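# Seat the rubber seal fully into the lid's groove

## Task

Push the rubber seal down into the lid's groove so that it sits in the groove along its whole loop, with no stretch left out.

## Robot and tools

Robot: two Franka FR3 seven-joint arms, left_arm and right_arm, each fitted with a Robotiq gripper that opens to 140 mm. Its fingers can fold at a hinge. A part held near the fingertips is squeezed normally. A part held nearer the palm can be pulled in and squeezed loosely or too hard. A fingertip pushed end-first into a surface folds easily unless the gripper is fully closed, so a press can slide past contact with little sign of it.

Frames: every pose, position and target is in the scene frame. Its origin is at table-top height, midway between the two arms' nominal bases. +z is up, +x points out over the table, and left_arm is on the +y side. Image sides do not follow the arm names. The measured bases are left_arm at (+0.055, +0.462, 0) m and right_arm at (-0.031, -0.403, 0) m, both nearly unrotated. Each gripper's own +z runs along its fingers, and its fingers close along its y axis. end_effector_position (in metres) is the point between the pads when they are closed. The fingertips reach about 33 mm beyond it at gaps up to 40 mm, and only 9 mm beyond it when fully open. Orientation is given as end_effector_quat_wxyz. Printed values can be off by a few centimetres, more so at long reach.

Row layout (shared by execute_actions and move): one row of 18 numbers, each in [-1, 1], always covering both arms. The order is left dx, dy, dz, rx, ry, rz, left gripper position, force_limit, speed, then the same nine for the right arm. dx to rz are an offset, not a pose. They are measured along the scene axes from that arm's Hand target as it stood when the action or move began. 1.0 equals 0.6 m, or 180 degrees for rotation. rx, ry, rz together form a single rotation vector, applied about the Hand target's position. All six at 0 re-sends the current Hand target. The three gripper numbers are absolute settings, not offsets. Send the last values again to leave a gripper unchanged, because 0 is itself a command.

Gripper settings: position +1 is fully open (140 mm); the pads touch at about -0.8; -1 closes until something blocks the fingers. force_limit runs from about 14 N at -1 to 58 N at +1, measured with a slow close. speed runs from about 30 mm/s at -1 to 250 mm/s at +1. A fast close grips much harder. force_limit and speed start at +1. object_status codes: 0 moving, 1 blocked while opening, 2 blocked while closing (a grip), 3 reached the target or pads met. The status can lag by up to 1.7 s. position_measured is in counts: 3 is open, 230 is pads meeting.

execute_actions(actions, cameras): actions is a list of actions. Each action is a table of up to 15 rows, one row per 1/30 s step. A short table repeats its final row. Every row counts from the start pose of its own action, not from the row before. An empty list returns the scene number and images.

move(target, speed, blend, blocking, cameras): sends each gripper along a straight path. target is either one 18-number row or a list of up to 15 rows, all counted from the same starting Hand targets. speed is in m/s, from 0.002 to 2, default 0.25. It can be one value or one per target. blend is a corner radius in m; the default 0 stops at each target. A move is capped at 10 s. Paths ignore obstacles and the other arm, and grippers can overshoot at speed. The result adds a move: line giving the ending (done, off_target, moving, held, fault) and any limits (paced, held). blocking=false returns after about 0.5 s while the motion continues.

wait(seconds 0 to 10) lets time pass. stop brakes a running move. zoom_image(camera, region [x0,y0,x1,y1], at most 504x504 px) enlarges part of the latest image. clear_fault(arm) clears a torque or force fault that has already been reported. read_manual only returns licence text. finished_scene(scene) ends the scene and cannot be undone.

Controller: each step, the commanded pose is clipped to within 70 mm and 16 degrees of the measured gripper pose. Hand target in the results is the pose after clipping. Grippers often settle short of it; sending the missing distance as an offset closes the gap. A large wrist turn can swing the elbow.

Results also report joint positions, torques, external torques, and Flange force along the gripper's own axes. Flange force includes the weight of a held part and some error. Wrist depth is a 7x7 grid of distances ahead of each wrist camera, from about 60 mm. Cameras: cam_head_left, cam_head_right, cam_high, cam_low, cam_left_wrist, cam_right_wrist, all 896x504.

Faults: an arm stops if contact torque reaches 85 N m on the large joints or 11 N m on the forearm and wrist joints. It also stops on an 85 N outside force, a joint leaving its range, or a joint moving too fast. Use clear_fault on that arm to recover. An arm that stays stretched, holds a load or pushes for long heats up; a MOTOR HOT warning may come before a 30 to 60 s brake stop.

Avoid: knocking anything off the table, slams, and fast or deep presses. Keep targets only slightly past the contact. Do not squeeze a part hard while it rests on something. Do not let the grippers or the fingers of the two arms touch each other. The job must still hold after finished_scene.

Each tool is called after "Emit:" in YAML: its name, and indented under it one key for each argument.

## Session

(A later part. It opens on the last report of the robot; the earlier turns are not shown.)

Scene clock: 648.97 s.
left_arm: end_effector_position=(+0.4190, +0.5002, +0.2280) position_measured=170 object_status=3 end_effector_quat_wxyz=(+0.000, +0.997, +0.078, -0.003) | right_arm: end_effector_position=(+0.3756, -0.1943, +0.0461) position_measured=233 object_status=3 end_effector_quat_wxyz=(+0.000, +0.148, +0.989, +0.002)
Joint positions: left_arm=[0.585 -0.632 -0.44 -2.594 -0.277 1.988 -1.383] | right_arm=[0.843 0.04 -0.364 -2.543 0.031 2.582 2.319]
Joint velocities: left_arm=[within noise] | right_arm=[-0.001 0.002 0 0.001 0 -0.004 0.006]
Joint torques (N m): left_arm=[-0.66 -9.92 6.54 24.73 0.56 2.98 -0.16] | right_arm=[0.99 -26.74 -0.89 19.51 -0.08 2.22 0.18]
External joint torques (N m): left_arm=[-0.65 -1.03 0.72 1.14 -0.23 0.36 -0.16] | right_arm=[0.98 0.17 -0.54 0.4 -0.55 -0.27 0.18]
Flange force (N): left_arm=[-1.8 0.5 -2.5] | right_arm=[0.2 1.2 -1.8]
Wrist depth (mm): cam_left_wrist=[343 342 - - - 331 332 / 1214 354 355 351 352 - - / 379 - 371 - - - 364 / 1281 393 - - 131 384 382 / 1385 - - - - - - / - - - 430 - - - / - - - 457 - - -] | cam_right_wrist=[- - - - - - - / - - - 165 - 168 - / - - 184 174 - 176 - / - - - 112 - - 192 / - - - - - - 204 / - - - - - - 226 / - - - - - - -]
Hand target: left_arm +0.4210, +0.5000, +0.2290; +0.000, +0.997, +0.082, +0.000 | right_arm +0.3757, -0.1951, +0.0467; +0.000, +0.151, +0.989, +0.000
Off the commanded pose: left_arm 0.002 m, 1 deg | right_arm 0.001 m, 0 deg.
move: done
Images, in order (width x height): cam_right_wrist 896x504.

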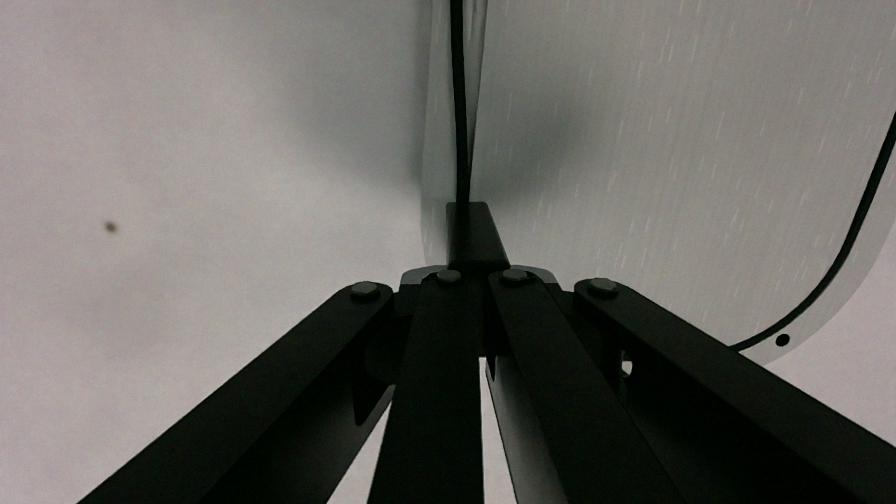

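Emit:
move:
  target:
    - [0,0,0,0,0,0,-0.324,-0.3,-0.2, -0.019,0.0018,-0.0033,0,0,-0.018,-1,-1,-0.1]
    - [0,0,0,0,0,0,-0.324,-0.3,-0.2, -0.019,0.0018,-0.0095,0,0,-0.018,-1,-1,-0.1]
    - [0,0,0,0,0,0,-0.324,-0.3,-0.2, -0.016,0.0097,-0.0105,0,0,-0.0245,-1,-1,-0.1]
    - [0,0,0,0,0,0,-0.324,-0.3,-0.2, -0.016,0.0097,-0.013,0,0,-0.0245,-1,-1,-0.1]
    - [0,0,0,0,0,0,-0.324,-0.3,-0.2, -0.021,0.0052,-0.0203,0,0,-0.0217,-1,-1,-0.1]
    - [0,0,0,0,0,0,-0.324,-0.3,-0.2, -0.0173,0.0062,-0.0112,0,0,-0.0217,-1,-1,-0.1]
    - [0,0,0,0,0,0,-0.324,-0.3,-0.2, -0.0173,0.0062,0,0,0,-0.0217,-1,-1,-0.1]
  speed: [0.1,0.05,0.02,0.04,0.04,0.05,0.1]
  blend: [0.001,0.0005,0.0005,0.0005,0,0.001,0]
  cameras: ["cam_right_wrist"]

Emit:
zoom_image:
  camera: "cam_right_wrist"
  region: [400, 60, 600, 280]

Scene clock: 652.80 s.
left_arm: end_effector_position=(+0.4190, +0.5002, +0.2280) position_measured=170 object_status=3 end_effector_quat_wxyz=(+0.000, +0.997, +0.078, -0.003) | right_arm: end_effector_position=(+0.3652, -0.1906, +0.0462) position_measured=233 object_status=3 end_effector_quat_wxyz=(+0.000, +0.182, +0.983, +0.002)
Joint positions: left_arm=[0.585 -0.632 -0.44 -2.594 -0.277 1.988 -1.383] | right_arm=[0.858 0.02 -0.362 -2.568 0.018 2.588 2.415]
Joint velocities: left_arm=[within noise] | right_arm=[0 0 0.001 0 0 -0.005 0.005]
Joint torques (N m): left_arm=[-0.68 -9.91 6.55 24.73 0.56 3 -0.17] | right_arm=[0.95 -26.05 -0.73 19.44 -0.14 2.26 0.21]
External joint torques (N m): left_arm=[-0.7 -1.15 0.71 1.19 -0.22 0.38 -0.17] | right_arm=[0.9 0.17 -0.61 0.42 -0.61 -0.22 0.21]
Flange force (N): left_arm=[-2.1 0.6 -2.6] | right_arm=[0.3 1.0 -1.8]
Wrist depth (mm): cam_left_wrist=[338 340 - 340 - 334 332 / 1174 - 355 354 350 349 354 / 1214 370 - 369 370 - - / 1370 - - 147 120 - - / 1370 - - - - - 405 / - - - 454 - - - / - - - 446 - - -] | cam_right_wrist=[- - - 158 159 - 158 / - - 173 168 - - - / - 178 179 174 - - 179 / - - - 115 182 190 193 / - - - - - 195 211 / - - - - - - - / - - - - - - -]
Hand target: left_arm +0.4210, +0.5000, +0.2290; +0.000, +0.997, +0.082, +0.000 | right_arm +0.3653, -0.1913, +0.0467; +0.000, +0.184, +0.983, +0.000
Off the commanded pose: left_arm 0.002 m, 1 deg | right_arm 0.001 m, 0 deg.
move: done
Images, in order (width x height): cam_right_wrist 896x504.

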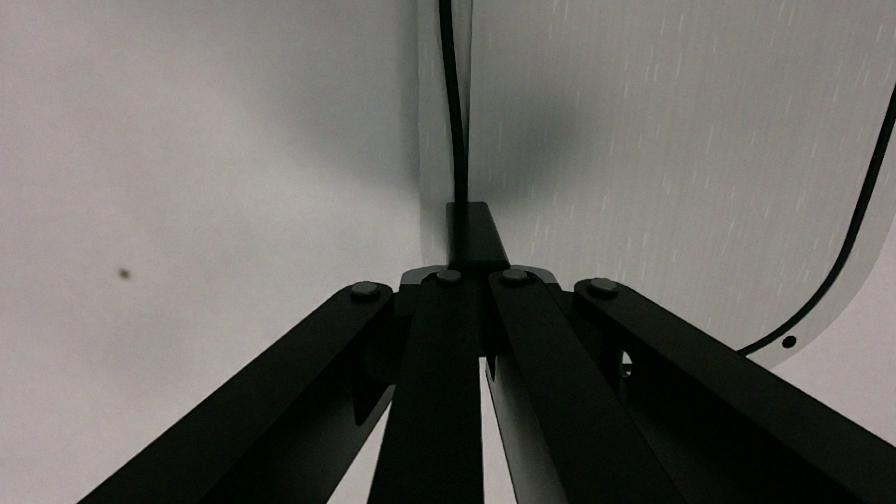

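Scaled by 2.291 from the camera's 896x504 image, which has a finer 1280x720 frame.

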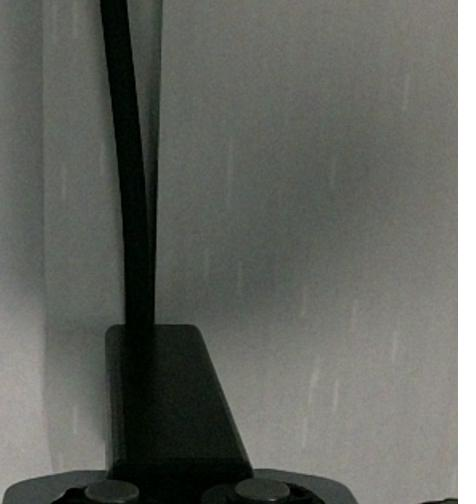

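Emit:
move:
  target:
    - [0,0,0,0,0,0,-0.324,-0.3,-0.2, -0.021,0.0015,-0.0033,0,0,0.003,-1,-1,-0.1]
    - [0,0,0,0,0,0,-0.324,-0.3,-0.2, -0.021,0.0015,-0.0095,0,0,0.003,-1,-1,-0.1]
    - [0,0,0,0,0,0,-0.324,-0.3,-0.2, -0.0182,0.0087,-0.0105,0,0,-0.003,-1,-1,-0.1]
    - [0,0,0,0,0,0,-0.324,-0.3,-0.2, -0.0182,0.0087,-0.013,0,0,-0.003,-1,-1,-0.1]
    - [0,0,0,0,0,0,-0.324,-0.3,-0.2, -0.023,0.0043,-0.0203,0,0,0,-1,-1,-0.1]
    - [0,0,0,0,0,0,-0.324,-0.3,-0.2, -0.0195,0.0053,-0.0112,0,0,0,-1,-1,-0.1]
    - [0,0,0,0,0,0,-0.324,-0.3,-0.2, -0.0195,0.0053,0,0,0,0,-1,-1,-0.1]
  speed: [0.1,0.05,0.02,0.04,0.04,0.05,0.1]
  blend: [0.001,0.0005,0.0005,0.0005,0,0.001,0]
  cameras: ["cam_right_wrist"]

Emit:
zoom_image:
  camera: "cam_right_wrist"
  region: [400, 60, 600, 280]

Scene clock: 656.70 s.
left_arm: end_effector_position=(+0.4190, +0.5002, +0.2280) position_measured=170 object_status=3 end_effector_quat_wxyz=(+0.000, +0.997, +0.078, -0.003) | right_arm: end_effector_position=(+0.3535, -0.1875, +0.0462) position_measured=233 object_status=3 end_effector_quat_wxyz=(+0.000, +0.182, +0.983, +0.002)
Joint positions: left_arm=[0.585 -0.632 -0.44 -2.594 -0.277 1.988 -1.383] | right_arm=[0.868 -0.003 -0.355 -2.596 0.003 2.595 2.445]
Joint velocities: left_arm=[within noise] | right_arm=[-0.001 0 0.001 0 -0.002 -0.005 0.005]
Joint torques (N m): left_arm=[-0.67 -9.94 6.54 24.71 0.56 2.98 -0.14] | right_arm=[0.97 -25.32 -0.56 19.33 -0.07 2.35 0.14]
External joint torques (N m): left_arm=[-0.68 -1.09 0.7 1.15 -0.23 0.36 -0.14] | right_arm=[0.9 -0.02 -0.65 0.54 -0.54 -0.12 0.14]
Flange force (N): left_arm=[-2.0 0.6 -2.5] | right_arm=[0.0 0.9 -1.7]
Wrist depth (mm): cam_left_wrist=[1164 341 335 336 333 334 323 / - 338 354 - - 329 346 / 1243 380 370 - 362 - 359 / - - - 147 119 - - / 1424 - - 410 - - 400 / - - - 446 - - - / - - - 455 - - -] | cam_right_wrist=[- - - - - - - / - - - 165 - - - / - - - 177 - - 178 / - - - 116 182 - - / - - - - - 196 - / - - - - - - - / - - - - - - -]
Hand target: left_arm +0.4210, +0.5000, +0.2290; +0.000, +0.997, +0.082, +0.000 | right_arm +0.3536, -0.1882, +0.0467; +0.000, +0.184, +0.983, +0.000
Off the commanded pose: left_arm 0.002 m, 1 deg | right_arm 0.001 m, 0 deg.
move: done
Images, in order (width x height): cam_right_wrist 896x504.

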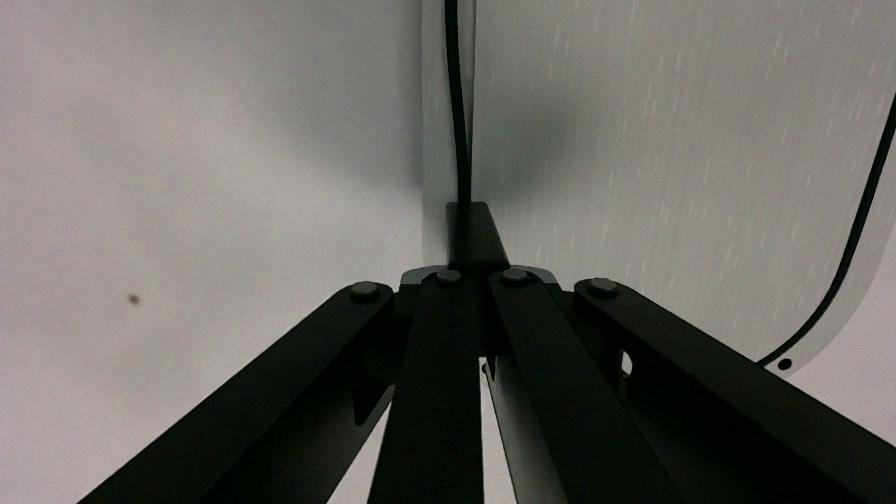

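Scaled by 2.291 from the camera's 896x504 image, which has a finer 1280x720 frame.

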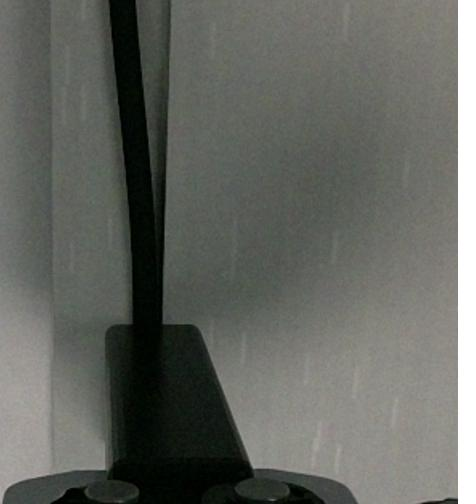

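Emit:
move:
  target:
    - [0,0,0,0,0,0,-0.324,-0.3,-0.2, -0.0203,0.0028,-0.0033,0,0,0.003,-1,-1,-0.1]
    - [0,0,0,0,0,0,-0.324,-0.3,-0.2, -0.0203,0.0028,-0.0095,0,0,0.003,-1,-1,-0.1]
    - [0,0,0,0,0,0,-0.324,-0.3,-0.2, -0.0175,0.0102,-0.0105,0,0,-0.003,-1,-1,-0.1]
    - [0,0,0,0,0,0,-0.324,-0.3,-0.2, -0.0175,0.0102,-0.013,0,0,-0.003,-1,-1,-0.1]
    - [0,0,0,0,0,0,-0.324,-0.3,-0.2, -0.0223,0.0057,-0.0203,0,0,0,-1,-1,-0.1]
    - [0,0,0,0,0,0,-0.324,-0.3,-0.2, -0.0188,0.0068,-0.0112,0,0,0,-1,-1,-0.1]
    - [0,0,0,0,0,0,-0.324,-0.3,-0.2, -0.0188,0.0068,0,0,0,0,-1,-1,-0.1]
  speed: [0.1,0.05,0.02,0.04,0.04,0.05,0.1]
  blend: [0.001,0.0005,0.0005,0.0005,0,0.001,0]
  cameras: ["cam_right_wrist"]

Emit:
zoom_image:
  camera: "cam_right_wrist"
  region: [400, 60, 600, 280]

Scene clock: 661.10 s.
left_arm: end_effector_position=(+0.4190, +0.5002, +0.2280) position_measured=170 object_status=3 end_effector_quat_wxyz=(+0.000, +0.997, +0.078, -0.003) | right_arm: end_effector_position=(+0.3423, -0.1835, +0.0462) position_measured=233 object_status=3 end_effector_quat_wxyz=(+0.000, +0.182, +0.983, +0.002)
Joint positions: left_arm=[0.585 -0.632 -0.44 -2.594 -0.277 1.988 -1.383] | right_arm=[0.877 -0.024 -0.346 -2.621 -0.011 2.601 2.476]
Joint velocities: left_arm=[within noise] | right_arm=[-0.001 0.001 -0.001 0 0 -0.004 0.004]
Joint torques (N m): left_arm=[-0.67 -9.93 6.56 24.73 0.55 2.99 -0.16] | right_arm=[1.01 -24.61 -0.39 19.25 -0.07 2.23 0.24]
External joint torques (N m): left_arm=[-0.69 -1.1 0.71 1.12 -0.23 0.36 -0.16] | right_arm=[0.91 0.18 -0.68 0.37 -0.54 -0.28 0.24]
Flange force (N): left_arm=[-2.1 0.6 -2.5] | right_arm=[0.1 1.1 -1.5]
Wrist depth (mm): cam_left_wrist=[343 332 337 338 346 334 330 / 364 368 354 353 349 349 351 / 1237 373 371 366 367 363 - / - 400 - 145 120 379 390 / 1393 - - 415 - - - / - - - 437 - - - / - - - 447 - - -] | cam_right_wrist=[- - - 160 - - 157 / - - - 168 163 - - / - - - 170 177 - 181 / - - - 112 184 - 188 / - - - - - - 197 / - - - - - - - / - - - - - - -]
Hand target: left_arm +0.4210, +0.5000, +0.2290; +0.000, +0.997, +0.082, +0.000 | right_arm +0.3424, -0.1841, +0.0467; +0.000, +0.184, +0.983, +0.000
Off the commanded pose: left_arm 0.002 m, 1 deg | right_arm 0.001 m, 0 deg.
move: done
Images, in order (width x height): cam_right_wrist 896x504.

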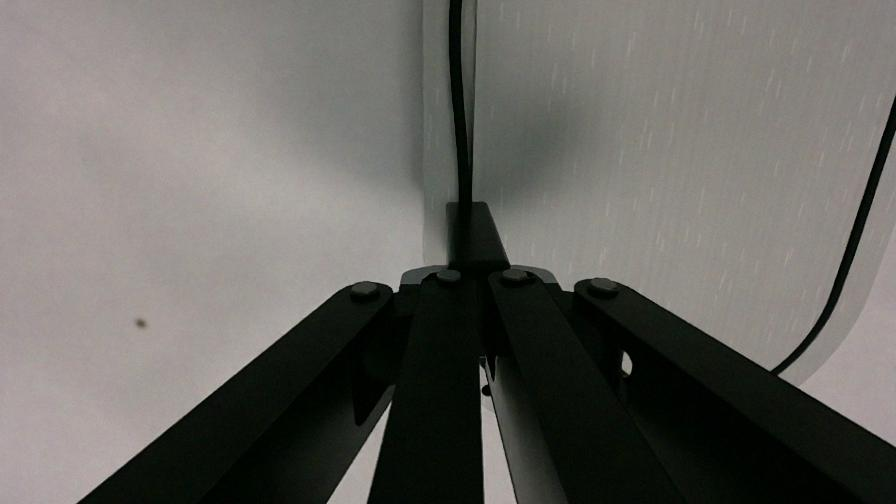

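Scaled by 2.291 from the camera's 896x504 image, which has a finer 1280x720 frame.

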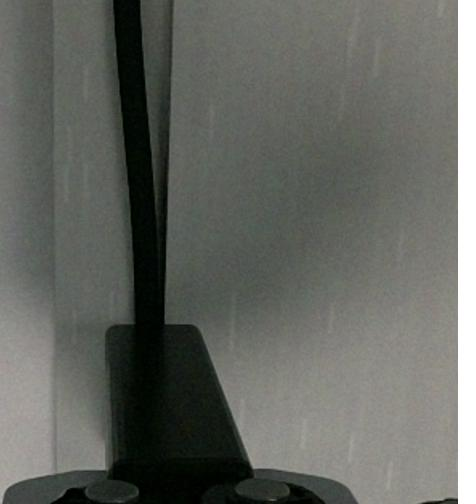

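Emit:
move:
  target:
    - [0,0,0,0,0,0,-0.324,-0.3,-0.2, -0.0218,0.0038,-0.0033,0,0,0.003,-1,-1,-0.1]
    - [0,0,0,0,0,0,-0.324,-0.3,-0.2, -0.0218,0.0038,-0.0095,0,0,0.003,-1,-1,-0.1]
    - [0,0,0,0,0,0,-0.324,-0.3,-0.2, -0.0192,0.0107,-0.0105,0,0,-0.003,-1,-1,-0.1]
    - [0,0,0,0,0,0,-0.324,-0.3,-0.2, -0.0192,0.0107,-0.013,0,0,-0.003,-1,-1,-0.1]
    - [0,0,0,0,0,0,-0.324,-0.3,-0.2, -0.0238,0.006,-0.0203,0,0,0,-1,-1,-0.1]
    - [0,0,0,0,0,0,-0.324,-0.3,-0.2, -0.0203,0.0075,-0.0112,0,0,0,-1,-1,-0.1]
    - [0,0,0,0,0,0,-0.324,-0.3,-0.2, -0.0203,0.0075,-0.002,0,0,0,-1,-1,-0.1]
    - [0,0,0,0,0,0,-0.324,-0.3,-0.2, -0.0423,0.0107,-0.0033,0,0,0.003,-1,-1,-0.1]
    - [0,0,0,0,0,0,-0.324,-0.3,-0.2, -0.0423,0.0107,-0.0095,0,0,0.003,-1,-1,-0.1]
    - [0,0,0,0,0,0,-0.324,-0.3,-0.2, -0.0395,0.0182,-0.0105,0,0,-0.003,-1,-1,-0.1]
    - [0,0,0,0,0,0,-0.324,-0.3,-0.2, -0.0395,0.0182,-0.013,0,0,-0.003,-1,-1,-0.1]
    - [0,0,0,0,0,0,-0.324,-0.3,-0.2, -0.0442,0.0135,-0.0203,0,0,0,-1,-1,-0.1]
    - [0,0,0,0,0,0,-0.324,-0.3,-0.2, -0.0407,0.015,-0.0112,0,0,0,-1,-1,-0.1]
    - [0,0,0,0,0,0,-0.324,-0.3,-0.2, -0.0407,0.015,0,0,0,0,-1,-1,-0.1]
  speed: [0.1,0.05,0.02,0.04,0.04,0.05,0.1,0.1,0.05,0.02,0.04,0.04,0.05,0.1]
  blend: [0.001,0.0005,0.0005,0.0005,0,0.001,0.001,0.001,0.0005,0.0005,0.0005,0,0.001,0]
  cameras: ["cam_right_wrist"]

Emit:
zoom_image:
  camera: "cam_right_wrist"
  region: [400, 60, 600, 280]

Scene clock: 667.70 s.
left_arm: end_effector_position=(+0.4190, +0.5002, +0.2280) position_measured=170 object_status=3 end_effector_quat_wxyz=(+0.000, +0.997, +0.078, -0.003) | right_arm: end_effector_position=(+0.3179, -0.1746, +0.0461) position_measured=233 object_status=3 end_effector_quat_wxyz=(+0.000, +0.182, +0.983, +0.001)
Joint positions: left_arm=[0.585 -0.632 -0.44 -2.594 -0.277 1.988 -1.383] | right_arm=[0.893 -0.066 -0.318 -2.672 -0.036 2.611 2.543]
Joint velocities: left_arm=[within noise] | right_arm=[0 -0.001 0 0 0 -0.003 0.003]
Joint torques (N m): left_arm=[-0.67 -9.93 6.52 24.71 0.56 2.98 -0.16] | right_arm=[0.87 -23.36 -0.15 19.04 -0.1 2.23 0.28]
External joint torques (N m): left_arm=[-0.7 -1.04 0.65 1.03 -0.23 0.34 -0.16] | right_arm=[0.87 -0.07 -0.61 0.43 -0.57 -0.26 0.28]
Flange force (N): left_arm=[-2.1 0.7 -2.3] | right_arm=[0.4 0.7 -2.1]
Wrist depth (mm): cam_left_wrist=[339 339 338 - 329 332 333 / 366 - 353 354 - - 344 / 386 370 370 357 367 - 370 / 1334 391 - 381 120 388 383 / 1370 - - - - - - / - - - - - - - / - - - 442 - - -] | cam_right_wrist=[- - - 158 156 161 - / - - - 167 - 167 - / - - - 173 - 178 180 / - - - 115 - - 191 / - - - - - - 202 / - - - - - - - / - - - - - - -]
Hand target: left_arm +0.4210, +0.5000, +0.2290; +0.000, +0.997, +0.082, +0.000 | right_arm +0.3179, -0.1751, +0.0467; +0.000, +0.184, +0.983, +0.000
Off the commanded pose: left_arm 0.002 m, 1 deg | right_arm 0.001 m, 0 deg.
move: done
Images, in order (width x height): cam_right_wrist 896x504.

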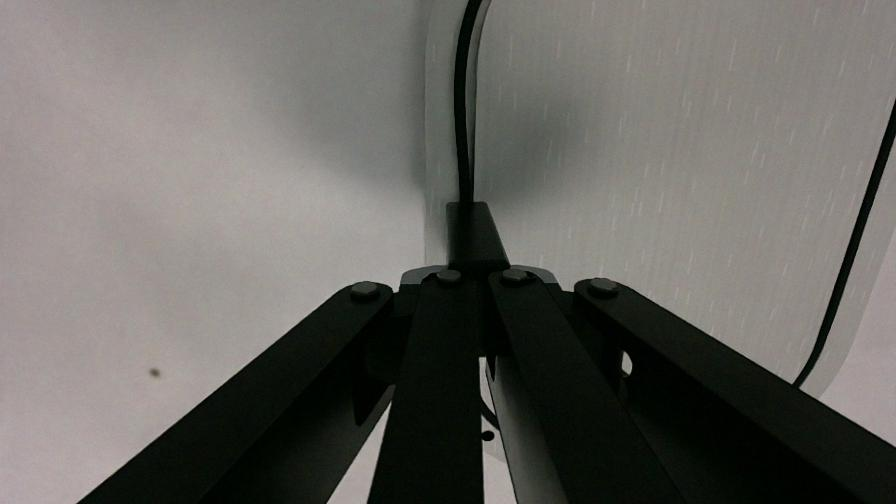

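Scaled by 2.291 from the camera's 896x504 image, which has a finer 1280x720 frame.

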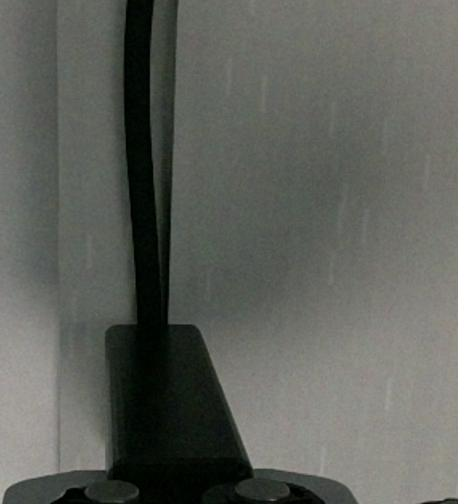

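Emit:
move:
  target:
    - [0,0,0,0,0,0,-0.324,-0.3,-0.2, -0.0158,0.0008,-0.0033,0,0,0.003,-1,-1,-0.1]
    - [0,0,0,0,0,0,-0.324,-0.3,-0.2, -0.0158,0.0008,-0.0095,0,0,0.003,-1,-1,-0.1]
    - [0,0,0,0,0,0,-0.324,-0.3,-0.2, -0.0123,0.0097,-0.0105,0,0,-0.003,-1,-1,-0.1]
    - [0,0,0,0,0,0,-0.324,-0.3,-0.2, -0.0123,0.0097,-0.013,0,0,-0.003,-1,-1,-0.1]
    - [0,0,0,0,0,0,-0.324,-0.3,-0.2, -0.0172,0.0045,-0.0203,0,0,0,-1,-1,-0.1]
    - [0,0,0,0,0,0,-0.324,-0.3,-0.2, -0.0138,0.0058,-0.0112,0,0,0,-1,-1,-0.1]
    - [0,0,0,0,0,0,-0.324,-0.3,-0.2, -0.0138,0.0058,0,0,0,0,-1,-1,-0.1]
  speed: [0.1,0.05,0.02,0.04,0.04,0.05,0.1]
  blend: [0.001,0.0005,0.0005,0.0005,0,0.001,0]
  cameras: ["cam_right_wrist"]

Emit:
zoom_image:
  camera: "cam_right_wrist"
  region: [400, 60, 600, 280]

Scene clock: 671.20 s.
left_arm: end_effector_position=(+0.4190, +0.5002, +0.2280) position_measured=170 object_status=3 end_effector_quat_wxyz=(+0.000, +0.997, +0.078, -0.003) | right_arm: end_effector_position=(+0.3095, -0.1711, +0.0461) position_measured=233 object_status=3 end_effector_quat_wxyz=(+0.000, +0.182, +0.983, +0.001)
Joint positions: left_arm=[0.585 -0.632 -0.44 -2.594 -0.277 1.988 -1.383] | right_arm=[0.899 -0.079 -0.307 -2.688 -0.043 2.613 2.566]
Joint velocities: left_arm=[within noise] | right_arm=[0.001 -0.001 0 -0.001 0.001 -0.005 0.004]
Joint torques (N m): left_arm=[-0.66 -9.92 6.55 24.7 0.56 2.99 -0.18] | right_arm=[0.75 -22.93 -0.06 19.05 -0.07 2.26 0.23]
External joint torques (N m): left_arm=[-0.7 -1.02 0.67 1.05 -0.23 0.35 -0.18] | right_arm=[0.67 -0.05 -0.65 0.52 -0.53 -0.23 0.23]
Flange force (N): left_arm=[-1.9 0.7 -2.3] | right_arm=[-0.2 0.8 -1.8]
Wrist depth (mm): cam_left_wrist=[346 341 337 - 339 328 331 / 363 351 349 359 - 344 360 / 375 - 375 367 356 371 366 / 1287 401 - - 120 391 391 / 1400 - - 428 - - - / - - - 429 - - - / - - - 439 - - -] | cam_right_wrist=[- - - 158 156 161 158 / - - - 163 - 167 - / - - - 172 - - - / - - - 111 - - 184 / - - - - - 195 205 / - - - - - - 226 / - - - - - - -]
Hand target: left_arm +0.4210, +0.5000, +0.2290; +0.000, +0.997, +0.082, +0.000 | right_arm +0.3097, -0.1716, +0.0467; +0.000, +0.184, +0.983, +0.000
Off the commanded pose: left_arm 0.002 m, 1 deg | right_arm 0.001 m, 0 deg.
move: done
Images, in order (width x height): cam_right_wrist 896x504.

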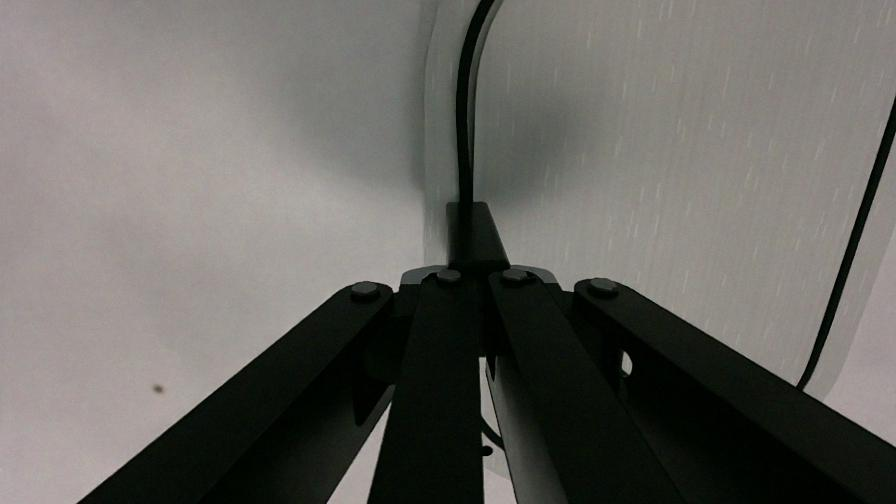

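Scaled by 2.291 from the camera's 896x504 image, which has a finer 1280x720 frame.

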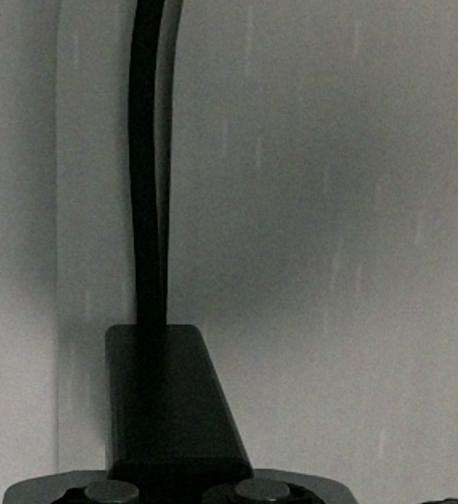

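Emit:
move:
  target:
    - [0,0,0,0,0,0,-0.324,-0.3,-0.2, -0.0187,0.0023,-0.0033,0,0,0.003,-1,-1,-0.1]
    - [0,0,0,0,0,0,-0.324,-0.3,-0.2, -0.0187,0.0023,-0.0095,0,0,0.003,-1,-1,-0.1]
    - [0,0,0,0,0,0,-0.324,-0.3,-0.2, -0.0155,0.0103,-0.0105,0,0,-0.003,-1,-1,-0.1]
    - [0,0,0,0,0,0,-0.324,-0.3,-0.2, -0.0155,0.0103,-0.013,0,0,-0.003,-1,-1,-0.1]
    - [0,0,0,0,0,0,-0.324,-0.3,-0.2, -0.0203,0.0053,-0.0203,0,0,0,-1,-1,-0.1]
    - [0,0,0,0,0,0,-0.324,-0.3,-0.2, -0.017,0.0067,-0.0112,0,0,0,-1,-1,-0.1]
    - [0,0,0,0,0,0,-0.324,-0.3,-0.2, -0.017,0.0067,-0.002,0,0,0,-1,-1,-0.1]
    - [0,0,0,0,0,0,-0.324,-0.3,-0.2, -0.0357,0.009,-0.0033,0,0,0.003,-1,-1,-0.1]
    - [0,0,0,0,0,0,-0.324,-0.3,-0.2, -0.0357,0.009,-0.0095,0,0,0.003,-1,-1,-0.1]
    - [0,0,0,0,0,0,-0.324,-0.3,-0.2, -0.0325,0.017,-0.0105,0,0,-0.003,-1,-1,-0.1]
    - [0,0,0,0,0,0,-0.324,-0.3,-0.2, -0.0325,0.017,-0.013,0,0,-0.003,-1,-1,-0.1]
    - [0,0,0,0,0,0,-0.324,-0.3,-0.2, -0.0373,0.012,-0.0203,0,0,0,-1,-1,-0.1]
    - [0,0,0,0,0,0,-0.324,-0.3,-0.2, -0.034,0.0133,-0.0112,0,0,0,-1,-1,-0.1]
    - [0,0,0,0,0,0,-0.324,-0.3,-0.2, -0.034,0.0133,0,0,0,0,-1,-1,-0.1]
  speed: [0.1,0.05,0.02,0.04,0.04,0.05,0.1,0.1,0.05,0.02,0.04,0.04,0.05,0.1]
  blend: [0.001,0.0005,0.0005,0.0005,0,0.001,0.001,0.001,0.0005,0.0005,0.0005,0,0.001,0]
  cameras: ["cam_right_wrist"]

Emit:
zoom_image:
  camera: "cam_right_wrist"
  region: [400, 60, 600, 280]

Scene clock: 676.90 s.
left_arm: end_effector_position=(+0.4190, +0.5002, +0.2280) position_measured=170 object_status=3 end_effector_quat_wxyz=(+0.000, +0.997, +0.078, -0.003) | right_arm: end_effector_position=(+0.2892, -0.1633, +0.0461) position_measured=233 object_status=3 end_effector_quat_wxyz=(+0.000, +0.183, +0.983, +0.001)
Joint positions: left_arm=[0.585 -0.632 -0.44 -2.594 -0.277 1.988 -1.383] | right_arm=[0.909 -0.111 -0.275 -2.726 -0.055 2.619 2.62]
Joint velocities: left_arm=[within noise] | right_arm=[0.001 0.001 0 0 0 -0.004 0.002]
Joint torques (N m): left_arm=[-0.62 -9.91 6.53 24.75 0.56 2.98 -0.18] | right_arm=[0.75 -22.01 0.1 18.91 -0.08 2.13 0.22]
External joint torques (N m): left_arm=[-0.66 -1.1 0.67 1.2 -0.23 0.36 -0.18] | right_arm=[0.73 -0.06 -0.53 0.44 -0.54 -0.37 0.22]
Flange force (N): left_arm=[-1.8 0.7 -2.6] | right_arm=[0.0 0.8 -2.1]
Wrist depth (mm): cam_left_wrist=[- 338 340 334 332 332 330 / - 356 357 354 346 355 346 / - 372 371 369 - 372 361 / 1341 - 392 383 131 388 372 / 1363 - - - - - - / - - - - - - - / - - - 456 - - -] | cam_right_wrist=[- - - - 159 - 161 / - - - 166 164 - 169 / - - - 173 176 - 178 / - - - 115 184 - 191 / - - - - - - 198 / - - - - - - - / - - - - - - -]
Hand target: left_arm +0.4210, +0.5000, +0.2290; +0.000, +0.997, +0.082, +0.000 | right_arm +0.2893, -0.1636, +0.0467; +0.000, +0.184, +0.983, +0.000
Off the commanded pose: left_arm 0.002 m, 1 deg | right_arm 0.001 m, 0 deg.
move: done
Images, in order (width x height): cam_right_wrist 896x504.

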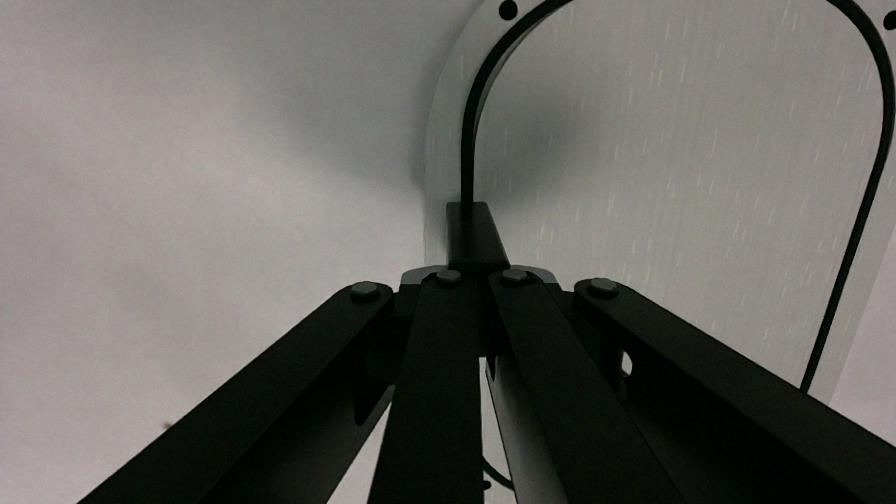

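Scaled by 2.291 from the camera's 896x504 image, which has a finer 1280x720 frame.

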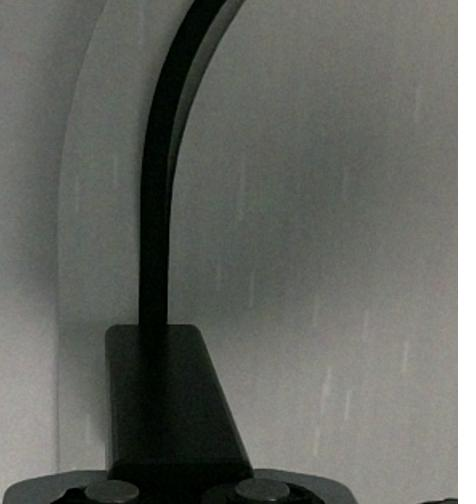

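Emit:
move:
  target:
    - [0,0,0,0,0,0,-0.324,-0.3,-0.2, -0.0182,0.0038,-0.0033,0,0,0.003,-1,-1,-0.1]
    - [0,0,0,0,0,0,-0.324,-0.3,-0.2, -0.0182,0.0038,-0.0095,0,0,0.003,-1,-1,-0.1]
    - [0,0,0,0,0,0,-0.324,-0.3,-0.2, -0.016,0.0092,-0.0105,0,0,-0.003,-1,-1,-0.1]
    - [0,0,0,0,0,0,-0.324,-0.3,-0.2, -0.016,0.0092,-0.013,0,0,-0.003,-1,-1,-0.1]
    - [0,0,0,0,0,0,-0.324,-0.3,-0.2, -0.0205,0.0045,-0.0203,0,0,0,-1,-1,-0.1]
    - [0,0,0,0,0,0,-0.324,-0.3,-0.2, -0.017,0.0067,-0.0112,0,0,0,-1,-1,-0.1]
    - [0,0,0,0,0,0,-0.324,-0.3,-0.2, -0.017,0.0067,-0.002,0,0,0,-1,-1,-0.1]
    - [0,0,0,0,0,0,-0.324,-0.3,-0.2, -0.0337,0.0095,-0.0033,0,0,-0.008,-1,-1,-0.1]
    - [0,0,0,0,0,0,-0.324,-0.3,-0.2, -0.0337,0.0095,-0.0095,0,0,-0.008,-1,-1,-0.1]
    - [0,0,0,0,0,0,-0.324,-0.3,-0.2, -0.0313,0.0155,-0.0105,0,0,-0.013,-1,-1,-0.1]
    - [0,0,0,0,0,0,-0.324,-0.3,-0.2, -0.0313,0.0155,-0.013,0,0,-0.013,-1,-1,-0.1]
    - [0,0,0,0,0,0,-0.324,-0.3,-0.2, -0.0358,0.0107,-0.0203,0,0,-0.011,-1,-1,-0.1]
    - [0,0,0,0,0,0,-0.324,-0.3,-0.2, -0.0325,0.0127,-0.0112,0,0,-0.011,-1,-1,-0.1]
    - [0,0,0,0,0,0,-0.324,-0.3,-0.2, -0.0325,0.0127,0,0,0,-0.011,-1,-1,-0.1]
  speed: [0.1,0.05,0.02,0.04,0.04,0.05,0.1,0.1,0.05,0.02,0.04,0.04,0.05,0.1]
  blend: [0.001,0.0005,0.0005,0.0005,0,0.001,0.001,0.001,0.0005,0.0005,0.0005,0,0.001,0]
  cameras: ["cam_right_wrist"]

Emit:
zoom_image:
  camera: "cam_right_wrist"
  region: [400, 60, 600, 280]

Scene clock: 684.07 s.
left_arm: end_effector_position=(+0.4190, +0.5002, +0.2280) position_measured=170 object_status=3 end_effector_quat_wxyz=(+0.000, +0.997, +0.078, -0.003) | right_arm: end_effector_position=(+0.2697, -0.1558, +0.0461) position_measured=233 object_status=3 end_effector_quat_wxyz=(-0.001, +0.200, +0.980, +0.001)
Joint positions: left_arm=[0.585 -0.632 -0.44 -2.594 -0.277 1.988 -1.383] | right_arm=[0.912 -0.139 -0.235 -2.759 -0.06 2.624 2.703]
Joint velocities: left_arm=[within noise] | right_arm=[-0.001 -0.002 0 0.002 -0.001 -0.003 0.003]
Joint torques (N m): left_arm=[-0.6 -9.91 6.53 24.73 0.56 2.99 -0.16] | right_arm=[0.6 -21.18 0.37 18.85 -0.08 2.23 0.25]
External joint torques (N m): left_arm=[-0.65 -1.12 0.66 1.2 -0.22 0.37 -0.16] | right_arm=[0.59 -0.16 -0.25 0.46 -0.54 -0.27 0.24]
Flange force (N): left_arm=[-1.9 0.6 -2.6] | right_arm=[0.4 0.7 -2.1]
Wrist depth (mm): cam_left_wrist=[347 339 - 334 334 338 - / 360 355 355 - - - 341 / 1294 374 371 364 364 368 - / 1363 - 388 388 120 391 - / 1370 - - - - - 403 / - - - 435 - - - / - - - 449 - - -] | cam_right_wrist=[- - - - 158 158 160 / - - - - 166 169 167 / - - - 171 - 176 177 / - 194 196 116 - 185 190 / - - 89 - - - 207 / - - - - - - - / - - - - - - -]
Hand target: left_arm +0.4210, +0.5000, +0.2290; +0.000, +0.997, +0.082, +0.000 | right_arm +0.2698, -0.1560, +0.0467; +0.000, +0.201, +0.980, +0.000
Off the commanded pose: left_arm 0.002 m, 1 deg | right_arm 0.001 m, 0 deg.
move: done
Images, in order (width x height): cam_right_wrist 896x504.

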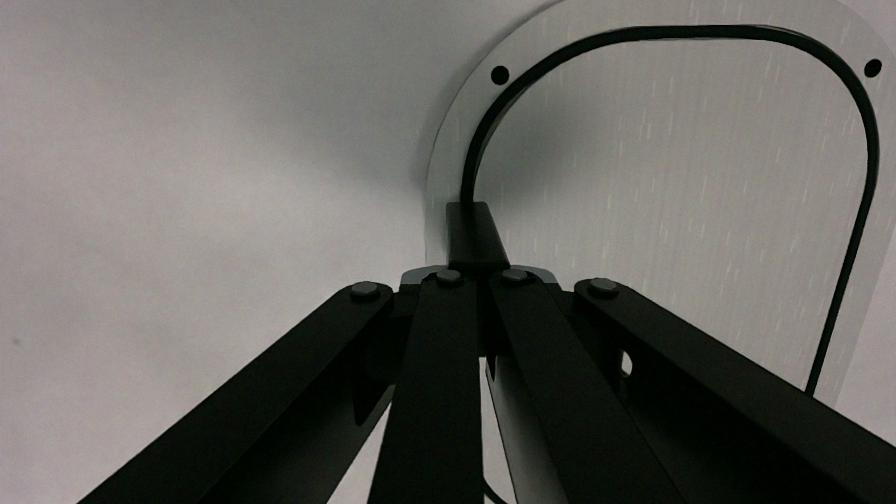

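Scaled by 2.291 from the camera's 896x504 image, which has a finer 1280x720 frame.

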